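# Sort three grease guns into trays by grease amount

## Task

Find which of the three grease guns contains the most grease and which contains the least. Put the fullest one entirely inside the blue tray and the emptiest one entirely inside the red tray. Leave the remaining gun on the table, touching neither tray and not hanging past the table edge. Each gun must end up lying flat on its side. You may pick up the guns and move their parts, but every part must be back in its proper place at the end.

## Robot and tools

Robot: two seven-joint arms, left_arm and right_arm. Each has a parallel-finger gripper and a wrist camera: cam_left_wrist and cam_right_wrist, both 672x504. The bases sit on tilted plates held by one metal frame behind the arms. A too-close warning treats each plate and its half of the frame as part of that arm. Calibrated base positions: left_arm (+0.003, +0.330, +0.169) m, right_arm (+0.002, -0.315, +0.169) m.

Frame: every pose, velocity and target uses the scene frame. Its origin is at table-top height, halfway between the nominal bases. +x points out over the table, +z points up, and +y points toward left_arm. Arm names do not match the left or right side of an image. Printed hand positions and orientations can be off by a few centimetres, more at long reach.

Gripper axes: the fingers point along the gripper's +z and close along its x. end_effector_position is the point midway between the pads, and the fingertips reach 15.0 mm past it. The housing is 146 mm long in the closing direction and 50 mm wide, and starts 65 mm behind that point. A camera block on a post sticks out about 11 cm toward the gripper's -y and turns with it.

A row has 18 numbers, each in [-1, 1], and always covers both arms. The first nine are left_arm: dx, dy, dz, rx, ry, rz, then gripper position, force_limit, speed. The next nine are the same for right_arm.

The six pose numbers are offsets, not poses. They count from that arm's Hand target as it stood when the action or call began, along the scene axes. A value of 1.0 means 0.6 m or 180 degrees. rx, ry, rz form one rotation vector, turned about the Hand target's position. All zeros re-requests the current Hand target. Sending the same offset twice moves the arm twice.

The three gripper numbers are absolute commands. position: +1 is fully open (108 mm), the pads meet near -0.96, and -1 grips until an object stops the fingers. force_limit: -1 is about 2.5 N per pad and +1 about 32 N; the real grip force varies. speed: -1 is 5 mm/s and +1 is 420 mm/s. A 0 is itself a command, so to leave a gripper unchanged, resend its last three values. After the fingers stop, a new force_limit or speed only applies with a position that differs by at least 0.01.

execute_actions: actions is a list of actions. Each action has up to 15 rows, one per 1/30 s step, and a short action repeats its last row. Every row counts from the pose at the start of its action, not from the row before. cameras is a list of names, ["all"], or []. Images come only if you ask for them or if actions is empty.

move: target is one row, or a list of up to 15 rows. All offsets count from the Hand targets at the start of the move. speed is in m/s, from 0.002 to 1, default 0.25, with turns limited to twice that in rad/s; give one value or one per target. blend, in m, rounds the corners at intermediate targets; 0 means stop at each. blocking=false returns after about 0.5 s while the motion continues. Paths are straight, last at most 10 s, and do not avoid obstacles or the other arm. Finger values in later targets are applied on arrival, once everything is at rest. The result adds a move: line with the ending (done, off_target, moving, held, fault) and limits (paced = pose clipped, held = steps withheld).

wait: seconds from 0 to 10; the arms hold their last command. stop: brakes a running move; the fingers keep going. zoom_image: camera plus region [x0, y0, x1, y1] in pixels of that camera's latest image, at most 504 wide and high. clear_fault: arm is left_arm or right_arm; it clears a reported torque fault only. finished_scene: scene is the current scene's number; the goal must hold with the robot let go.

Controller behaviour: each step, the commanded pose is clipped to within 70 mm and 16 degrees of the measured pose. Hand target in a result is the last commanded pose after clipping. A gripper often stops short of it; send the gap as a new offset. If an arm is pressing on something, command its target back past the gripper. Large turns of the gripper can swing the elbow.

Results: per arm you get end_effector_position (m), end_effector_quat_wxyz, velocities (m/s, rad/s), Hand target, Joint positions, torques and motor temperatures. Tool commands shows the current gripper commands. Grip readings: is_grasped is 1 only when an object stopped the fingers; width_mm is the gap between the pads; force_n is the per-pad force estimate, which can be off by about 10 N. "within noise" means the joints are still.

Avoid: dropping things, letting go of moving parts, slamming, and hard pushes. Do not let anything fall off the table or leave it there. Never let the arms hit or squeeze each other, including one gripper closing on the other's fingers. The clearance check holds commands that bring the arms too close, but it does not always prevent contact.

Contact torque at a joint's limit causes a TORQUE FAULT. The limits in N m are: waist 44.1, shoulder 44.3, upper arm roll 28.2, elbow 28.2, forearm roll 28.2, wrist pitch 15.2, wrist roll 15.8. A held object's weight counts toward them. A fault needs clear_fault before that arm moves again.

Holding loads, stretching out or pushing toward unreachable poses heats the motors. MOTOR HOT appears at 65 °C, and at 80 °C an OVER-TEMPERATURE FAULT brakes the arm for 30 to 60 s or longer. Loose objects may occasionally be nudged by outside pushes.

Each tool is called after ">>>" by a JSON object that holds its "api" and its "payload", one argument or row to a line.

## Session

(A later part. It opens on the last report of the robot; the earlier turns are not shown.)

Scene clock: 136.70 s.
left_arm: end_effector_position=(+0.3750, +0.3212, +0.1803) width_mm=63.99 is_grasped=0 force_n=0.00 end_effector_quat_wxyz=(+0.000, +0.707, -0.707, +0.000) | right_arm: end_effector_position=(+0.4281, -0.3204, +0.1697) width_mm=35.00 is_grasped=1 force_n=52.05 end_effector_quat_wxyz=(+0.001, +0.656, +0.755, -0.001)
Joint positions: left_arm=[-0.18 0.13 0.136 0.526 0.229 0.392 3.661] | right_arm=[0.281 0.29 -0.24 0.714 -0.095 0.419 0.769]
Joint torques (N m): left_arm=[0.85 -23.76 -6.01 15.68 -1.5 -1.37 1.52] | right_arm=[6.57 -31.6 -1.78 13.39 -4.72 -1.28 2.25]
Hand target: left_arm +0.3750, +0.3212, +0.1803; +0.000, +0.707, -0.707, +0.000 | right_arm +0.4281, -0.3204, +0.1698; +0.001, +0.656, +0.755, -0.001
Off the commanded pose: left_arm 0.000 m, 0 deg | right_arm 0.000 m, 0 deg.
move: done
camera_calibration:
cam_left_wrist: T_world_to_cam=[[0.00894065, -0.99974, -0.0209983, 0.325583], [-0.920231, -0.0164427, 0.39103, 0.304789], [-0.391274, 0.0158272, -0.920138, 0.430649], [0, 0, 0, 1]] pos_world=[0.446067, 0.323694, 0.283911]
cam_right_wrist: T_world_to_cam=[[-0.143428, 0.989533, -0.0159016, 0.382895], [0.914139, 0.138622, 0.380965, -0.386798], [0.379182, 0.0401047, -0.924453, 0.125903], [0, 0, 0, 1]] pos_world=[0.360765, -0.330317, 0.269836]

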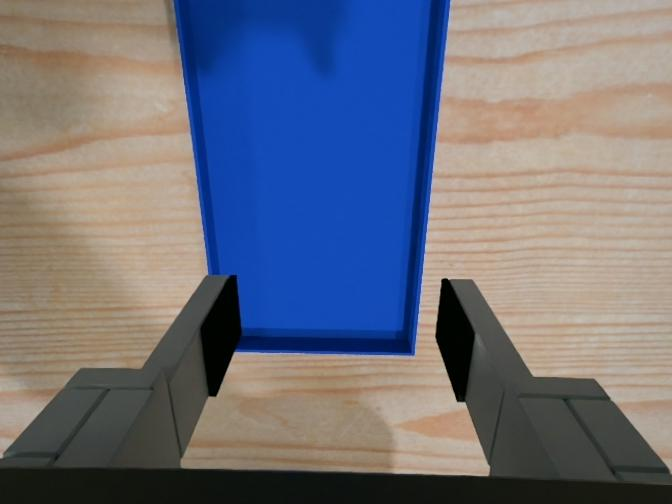

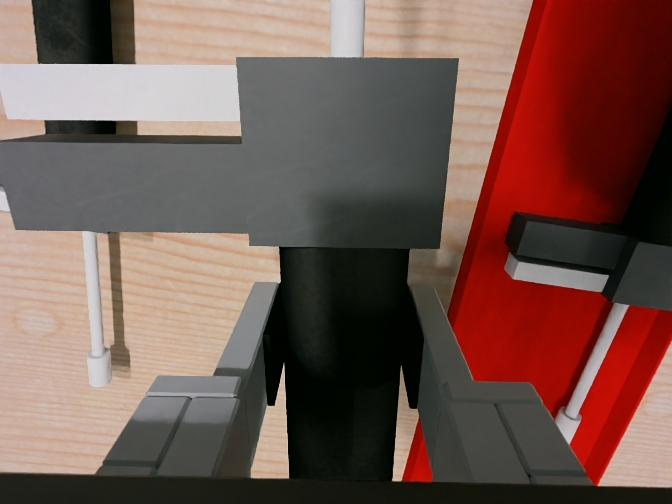

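>>> {"api": "move", "payload": {
  "target": [
    [0,0,0,0,0,0,0.2,1,-0.4,-0.08,0.65,0,0,0,-0.0444,-1,1,-0.4],
    [0,0,0,0,0,0,0.2,1,-0.4,-0.08,0.65,-0.2385,0,0,-0.0444,-1,1,-0.4],
    [0,0,0,0,0,0,0.2,1,-0.4,-0.08,0.65,-0.2385,0,0,-0.0444,0.1,1,-0.4],
    [0,0,0,0,0,0,0.2,1,-0.4,-0.08,0.65,0,0,0,-0.0444,0.1,1,-0.4],
    [0,-0.2,0,0,0,0,0.2,1,-0.4,-0.1,0.1,0.1,0,0,-0.0444,0.1,1,-0.4]
  ],
  "speed": [0.35,0.15,0.2,0.3,0.45],
  "cameras": ["cam_left_wrist"]
}}

Scene clock: 143.10 s.
left_arm: end_effector_position=(+0.3750, +0.2012, +0.1803) width_mm=63.99 is_grasped=0 force_n=0.00 end_effector_quat_wxyz=(+0.000, +0.707, -0.707, +0.000) | right_arm: end_effector_position=(+0.3681, -0.2604, +0.2297) width_mm=58.49 is_grasped=0 force_n=0.00 end_effector_quat_wxyz=(+0.001, +0.707, +0.707, -0.001)
Joint positions: left_arm=[-0.372 0.232 0.022 0.634 0.239 0.429 3.348] | right_arm=[0.523 -0.01 -0.307 0.543 -0.207 0.565 1.163]
Joint torques (N m): left_arm=[-4.8 -18.03 -6.67 16.19 1.97 -1.41 -1.54] | right_arm=[-2.78 -23.32 -0.57 13.31 -4.61 -0.92 -1.93]
Hand target: left_arm +0.3750, +0.2012, +0.1803; +0.000, +0.707, -0.707, +0.000 | right_arm +0.3681, -0.2604, +0.2298; +0.001, +0.707, +0.707, -0.001
Off the commanded pose: left_arm 0.000 m, 0 deg | right_arm 0.000 m, 0 deg.
move: done; limits=paced
camera_calibration:
cam_left_wrist: T_world_to_cam=[[0.00903257, -0.999738, -0.0210376, 0.205585], [-0.92023, -0.0165427, 0.391028, 0.302836], [-0.391274, 0.0158274, -0.920138, 0.432548], [0, 0, 0, 1]] pos_world=[0.446066, 0.203694, 0.283911]
Images, in order (width x height): cam_left_wrist 672x504.

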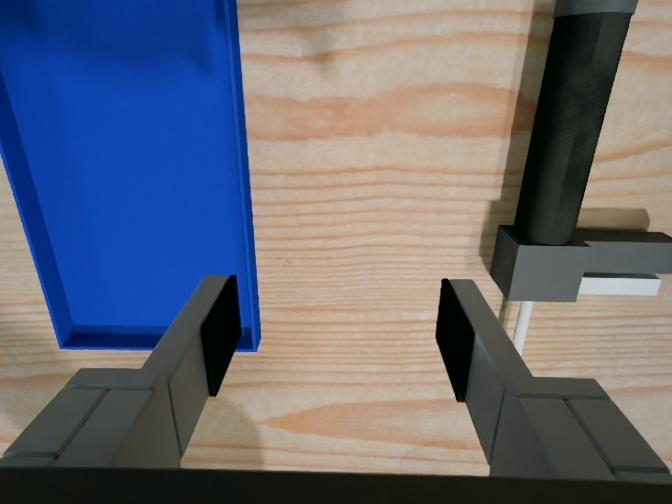

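>>> {"api": "move", "payload": {
  "target": [
    [0.008,-0.222,-0.1,0,0,0,0.2,1,-0.4,0,0,0,0,0,0,0.1,1,-0.4],
    [0.008,-0.222,-0.256,0,0,0,0.2,1,-0.4,0,0,0,0,0,0,0.1,1,-0.4],
    [0.008,-0.222,-0.256,0,0,0,-1,1,-0.4,0,0,0,0,0,0,0.1,1,-0.4],
    [0.008,-0.222,-0.05,0,0,0,-1,1,-0.4,0,0,0,0,0,0,0.1,1,-0.4],
    [0.133,0.272,-0.05,0,0,0,-1,1,-0.4,0,0,0,0,0,0,0.1,1,-0.4]
  ],
  "speed": [0.35,0.25,0.2,0.25,0.35],
  "cameras": ["cam_left_wrist"]
}}

Scene clock: 148.23 s.
left_arm: end_effector_position=(+0.4548, +0.3644, +0.1503) width_mm=34.82 is_grasped=1 force_n=50.97 end_effector_quat_wxyz=(+0.000, +0.707, -0.707, +0.000) | right_arm: end_effector_position=(+0.3681, -0.2604, +0.2298) width_mm=58.49 is_grasped=0 force_n=0.00 end_effector_quat_wxyz=(+0.001, +0.707, +0.707, -0.001)
Joint positions: left_arm=[0.001 0.385 0.064 0.816 0.196 0.413 3.799] | right_arm=[0.523 -0.01 -0.307 0.543 -0.207 0.565 1.163]
Joint torques (N m): left_arm=[0.02 -24.72 -6.83 17.86 -1.57 -1.8 1.5] | right_arm=[-2.76 -23.14 -0.55 13.31 -3.92 -1.12 -2]
Hand target: left_arm +0.4548, +0.3644, +0.1503; +0.000, +0.707, -0.707, +0.000 | right_arm +0.3681, -0.2604, +0.2298; +0.001, +0.707, +0.707, -0.001
Off the commanded pose: left_arm 0.000 m, 0 deg | right_arm 0.000 m, 0 deg.
move: done
camera_calibration:
cam_left_wrist: T_world_to_cam=[[0.00894259, -0.999739, -0.0209991, 0.367328], [-0.920231, -0.0164448, 0.39103, 0.390664], [-0.391274, 0.0158272, -0.920138, 0.433586], [0, 0, 0, 1]] pos_world=[0.525867, 0.366794, 0.253911]
Images, in order (width x height): cam_left_wrist 672x504.

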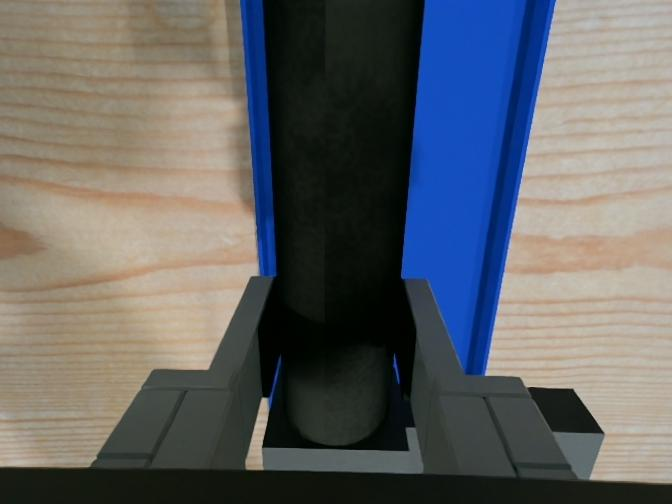

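>>> {"api": "move", "payload": {
  "target": [
    [0,0,-0.14,0,0,0,-1,1,-0.4,0.06,0.2,0.06,0,0,0,0.1,1,-0.4],
    [0,0,-0.2,0,0,0,-1,1,-0.4,0.06,0.2,0.06,0,0,0,0.1,1,-0.4],
    [0,0,-0.2,0,0,0,-0.05,1,-0.4,0.06,0.2,0.06,0,0,0,0.1,1,-0.4],
    [0.0,0,0.12,0,0,0,-0.05,1,-0.4,0.06,0.2,0.06,0,0,0,0.1,1,-0.4]
  ],
  "speed": [0.25,0.08,0.2,0.3],
  "cameras": ["all"]
}}

Scene clock: 152.07 s.
left_arm: end_effector_position=(+0.4548, +0.3644, +0.2222) width_mm=50.24 is_grasped=0 force_n=0.00 end_effector_quat_wxyz=(+0.000, +0.707, -0.707, +0.000) | right_arm: end_effector_position=(+0.4041, -0.1404, +0.2658) width_mm=58.49 is_grasped=0 force_n=0.00 end_effector_quat_wxyz=(+0.001, +0.707, +0.707, -0.001)
Joint positions: left_arm=[-0.01 0.192 0.05 0.815 0.164 0.605 3.823] | right_arm=[0.657 0.146 -0.174 0.835 -0.117 0.726 1.344]
Joint torques (N m): left_arm=[-4.85 -27.84 -6.7 18.47 -1.63 -1.28 1.5] | right_arm=[6.09 -15.66 3.64 24.32 4.57 -0.96 2.15]
Hand target: left_arm +0.4548, +0.3644, +0.2223; +0.000, +0.707, -0.707, +0.000 | right_arm +0.4041, -0.1404, +0.2658; +0.001, +0.707, +0.707, -0.001
Off the commanded pose: left_arm 0.000 m, 0 deg | right_arm 0.000 m, 0 deg.
move: done
camera_calibration:
cam_left_wrist: T_world_to_cam=[[0.00893838, -0.99974, -0.0209983, 0.368941], [-0.920195, -0.0164421, 0.391115, 0.362411], [-0.391358, 0.0158266, -0.920102, 0.499736], [0, 0, 0, 1]] pos_world=[0.525767, 0.366894, 0.325811]
cam_right_wrist: T_world_to_cam=[[-0.00452145, 0.999863, -0.0159431, 0.148156], [0.924456, 0.010258, 0.381152, -0.448631], [0.381263, -0.0130153, -0.924375, 0.208225], [0, 0, 0, 1]] pos_world=[0.336021, -0.140824, 0.365836]

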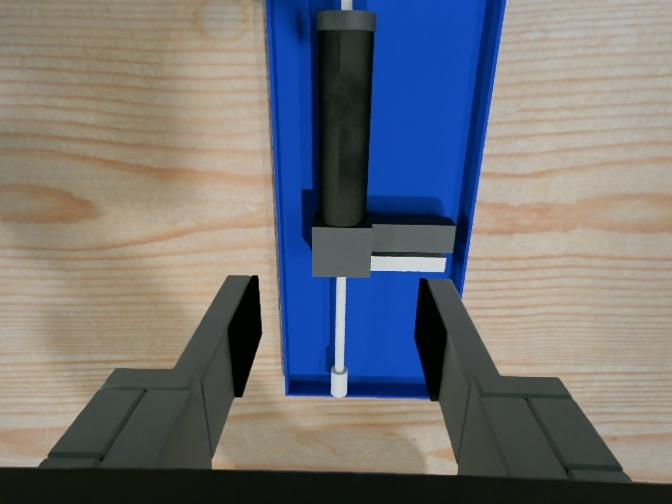

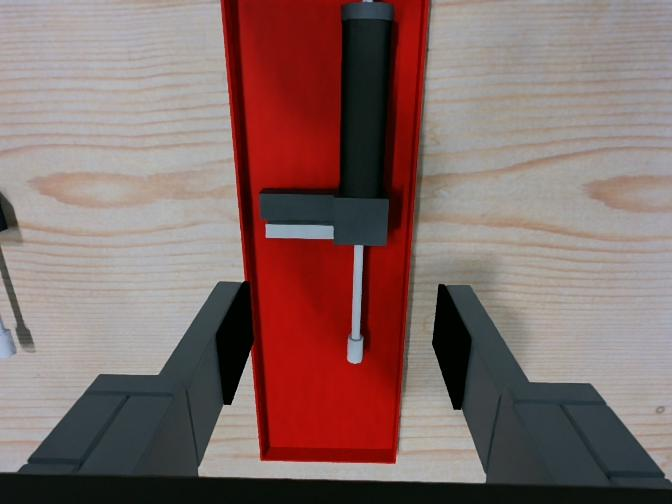

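>>> {"api": "move", "payload": {
  "target": [
    [0,0,-0.32,0,0,0,-0.05,1,-0.4,-0.15,0.0,0.0,0,0,0,0.1,1,-0.4],
    [0,0,-0.32,0,0,0,-1,1,-0.4,-0.15,0.0,0.0,0,0,0,0.1,1,-0.4],
    [0,0,-0.25,0,0,0,-1,1,-0.4,-0.15,0.0,0.0,0,0,0,0.1,1,-0.4],
    [0.075,0,-0.25,0,0,0,-1,1,-0.4,-0.15,0.0,0.0,0,0,0,0.1,1,-0.4],
    [0.075,0,-0.319,0,0,0,-1,1,-0.4,-0.15,0.0,0.0,0,0,0,0.1,1,-0.4],
    [0.075,0,-0.319,0,0,0,-0.05,1,-0.4,-0.15,0.0,0.0,0,0,0,0.1,1,-0.4],
    [0.075,0,0,0,0,0,-0.05,1,-0.4,-0.15,0.0,0.0,0,0,0,0.1,1,-0.4]
  ],
  "speed": [0.25,0.2,0.15,0.15,0.08,0.2,0.3],
  "cameras": ["all"]
}}

Scene clock: 158.47 s.
left_arm: end_effector_position=(+0.4998, +0.3644, +0.2223) width_mm=50.24 is_grasped=0 force_n=0.00 end_effector_quat_wxyz=(+0.000, +0.707, -0.707, +0.000) | right_arm: end_effector_position=(+0.3141, -0.1404, +0.2658) width_mm=58.49 is_grasped=0 force_n=0.00 end_effector_quat_wxyz=(+0.001, +0.707, +0.707, -0.001)
Joint positions: left_arm=[0.008 0.31 0.027 0.99 0.154 0.663 3.831] | right_arm=[0.717 -0.081 -0.126 0.559 -0.172 0.688 1.498]
Joint torques (N m): left_arm=[-5.05 -31.18 -6.85 14.55 -1.53 -1.3 1.54] | right_arm=[5.99 -22.82 4.03 15.21 -4.5 -0.95 2.2]
Hand target: left_arm +0.4998, +0.3644, +0.2223; +0.000, +0.707, -0.707, +0.000 | right_arm +0.3141, -0.1404, +0.2658; +0.001, +0.707, +0.707, -0.001
Off the commanded pose: left_arm 0.000 m, 0 deg | right_arm 0.000 m, 0 deg.
move: done
camera_calibration:
cam_left_wrist: T_world_to_cam=[[0.00894032, -0.99974, -0.0209991, 0.368537], [-0.920195, -0.0164442, 0.391115, 0.403912], [-0.391358, 0.0158266, -0.920102, 0.517386], [0, 0, 0, 1]] pos_world=[0.570867, 0.366894, 0.325811]
cam_right_wrist: T_world_to_cam=[[-0.00452145, 0.999863, -0.0159431, 0.147749], [0.924456, 0.010258, 0.381152, -0.36543], [0.381263, -0.0130153, -0.924375, 0.242538], [0, 0, 0, 1]] pos_world=[0.246021, -0.140824, 0.365836]

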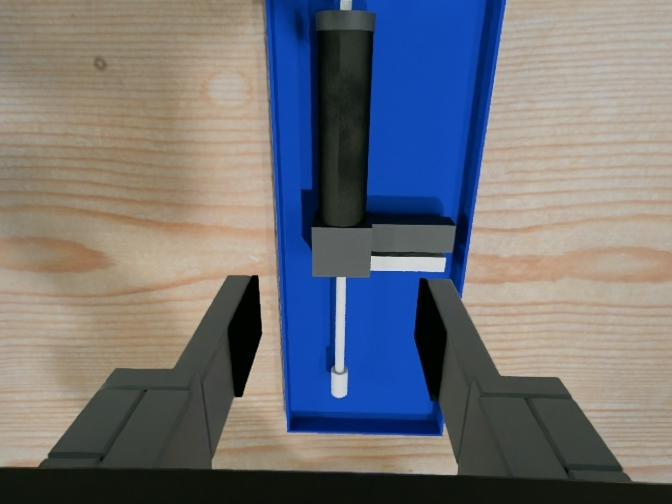

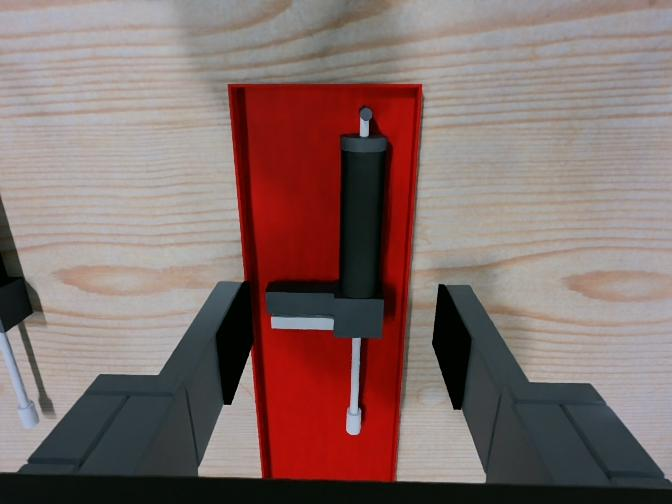

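>>> {"api": "zoom_image", "payload": {
  "camera": "cam_right_wrist",
  "region": [300, 80, 440, 200]
}}

>>> {"api": "move", "payload": {
  "target": [0.22,-0.01,0.05,0,0,0,-0.05,1,-0.4,-0.05,-0.58,0.0,0,0,0,0.1,1,-0.4],
  "speed": 0.4,
  "cameras": ["all"]
}}

Scaled by 3.600 from the camera's 672x504 image, which has a finer 960x720 frame.

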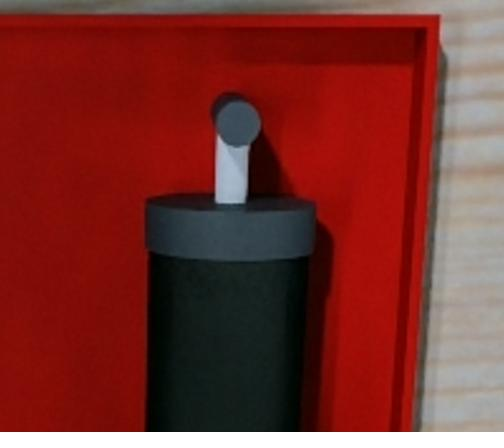

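Scene clock: 160.47 s.
left_arm: end_effector_position=(+0.6318, +0.3584, +0.2523) width_mm=50.24 is_grasped=0 force_n=0.00 end_effector_quat_wxyz=(+0.000, +0.707, -0.707, +0.000) | right_arm: end_effector_position=(+0.2841, -0.4884, +0.2658) width_mm=58.49 is_grasped=0 force_n=0.00 end_effector_quat_wxyz=(+0.001, +0.707, +0.707, -0.001)
Joint positions: left_arm=[-0.002 0.644 0.012 1.628 0.117 0.966 3.86] | right_arm=[0.18 -0.467 -0.679 0.399 -0.543 0.782 0.709]
Joint torques (N m): left_arm=[-5.74 -32.29 -7.14 21.78 -1.56 -1.35 1.58] | right_arm=[5.14 0.36 2.93 22.6 4.75 -3.39 -1.96]
Hand target: left_arm +0.6318, +0.3584, +0.2523; +0.000, +0.707, -0.707, +0.000 | right_arm +0.2841, -0.4884, +0.2658; +0.001, +0.707, +0.707, -0.001
Off the commanded pose: left_arm 0.000 m, 0 deg | right_arm 0.000 m, 0 deg.
move: done
camera_calibration:
cam_left_wrist: T_world_to_cam=[[0.00894065, -0.99974, -0.0209983, 0.36199], [-0.920231, -0.0164427, 0.39103, 0.513562], [-0.391274, 0.0158272, -0.920138, 0.596789], [0, 0, 0, 1]] pos_world=[0.702867, 0.360894, 0.355911]
cam_right_wrist: T_world_to_cam=[[-0.00452145, 0.999863, -0.0159431, 0.495566], [0.924456, 0.010258, 0.381152, -0.334126], [0.381263, -0.0130153, -0.924375, 0.249447], [0, 0, 0, 1]] pos_world=[0.216021, -0.488824, 0.365836]

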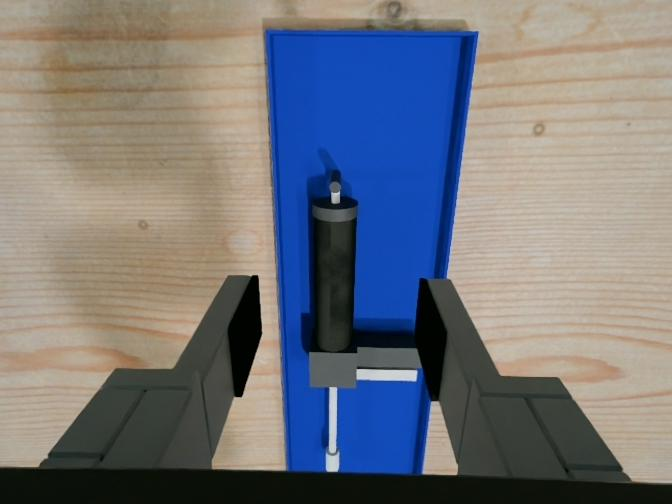

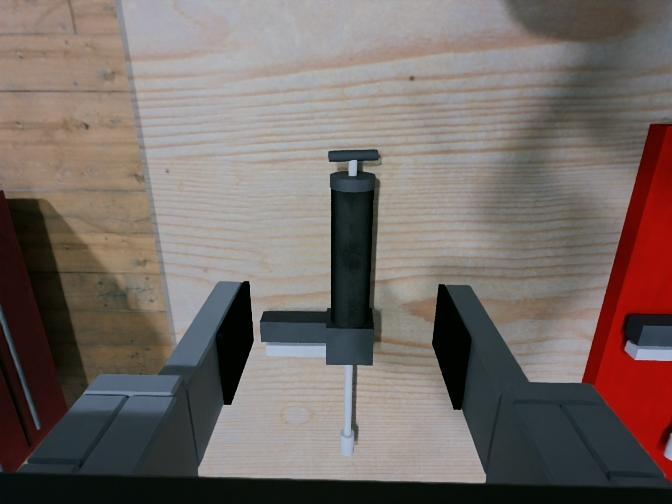

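>>> {"api": "finished_scene", "payload": {
  "scene": 2
}}

The scene is finished: the task was done.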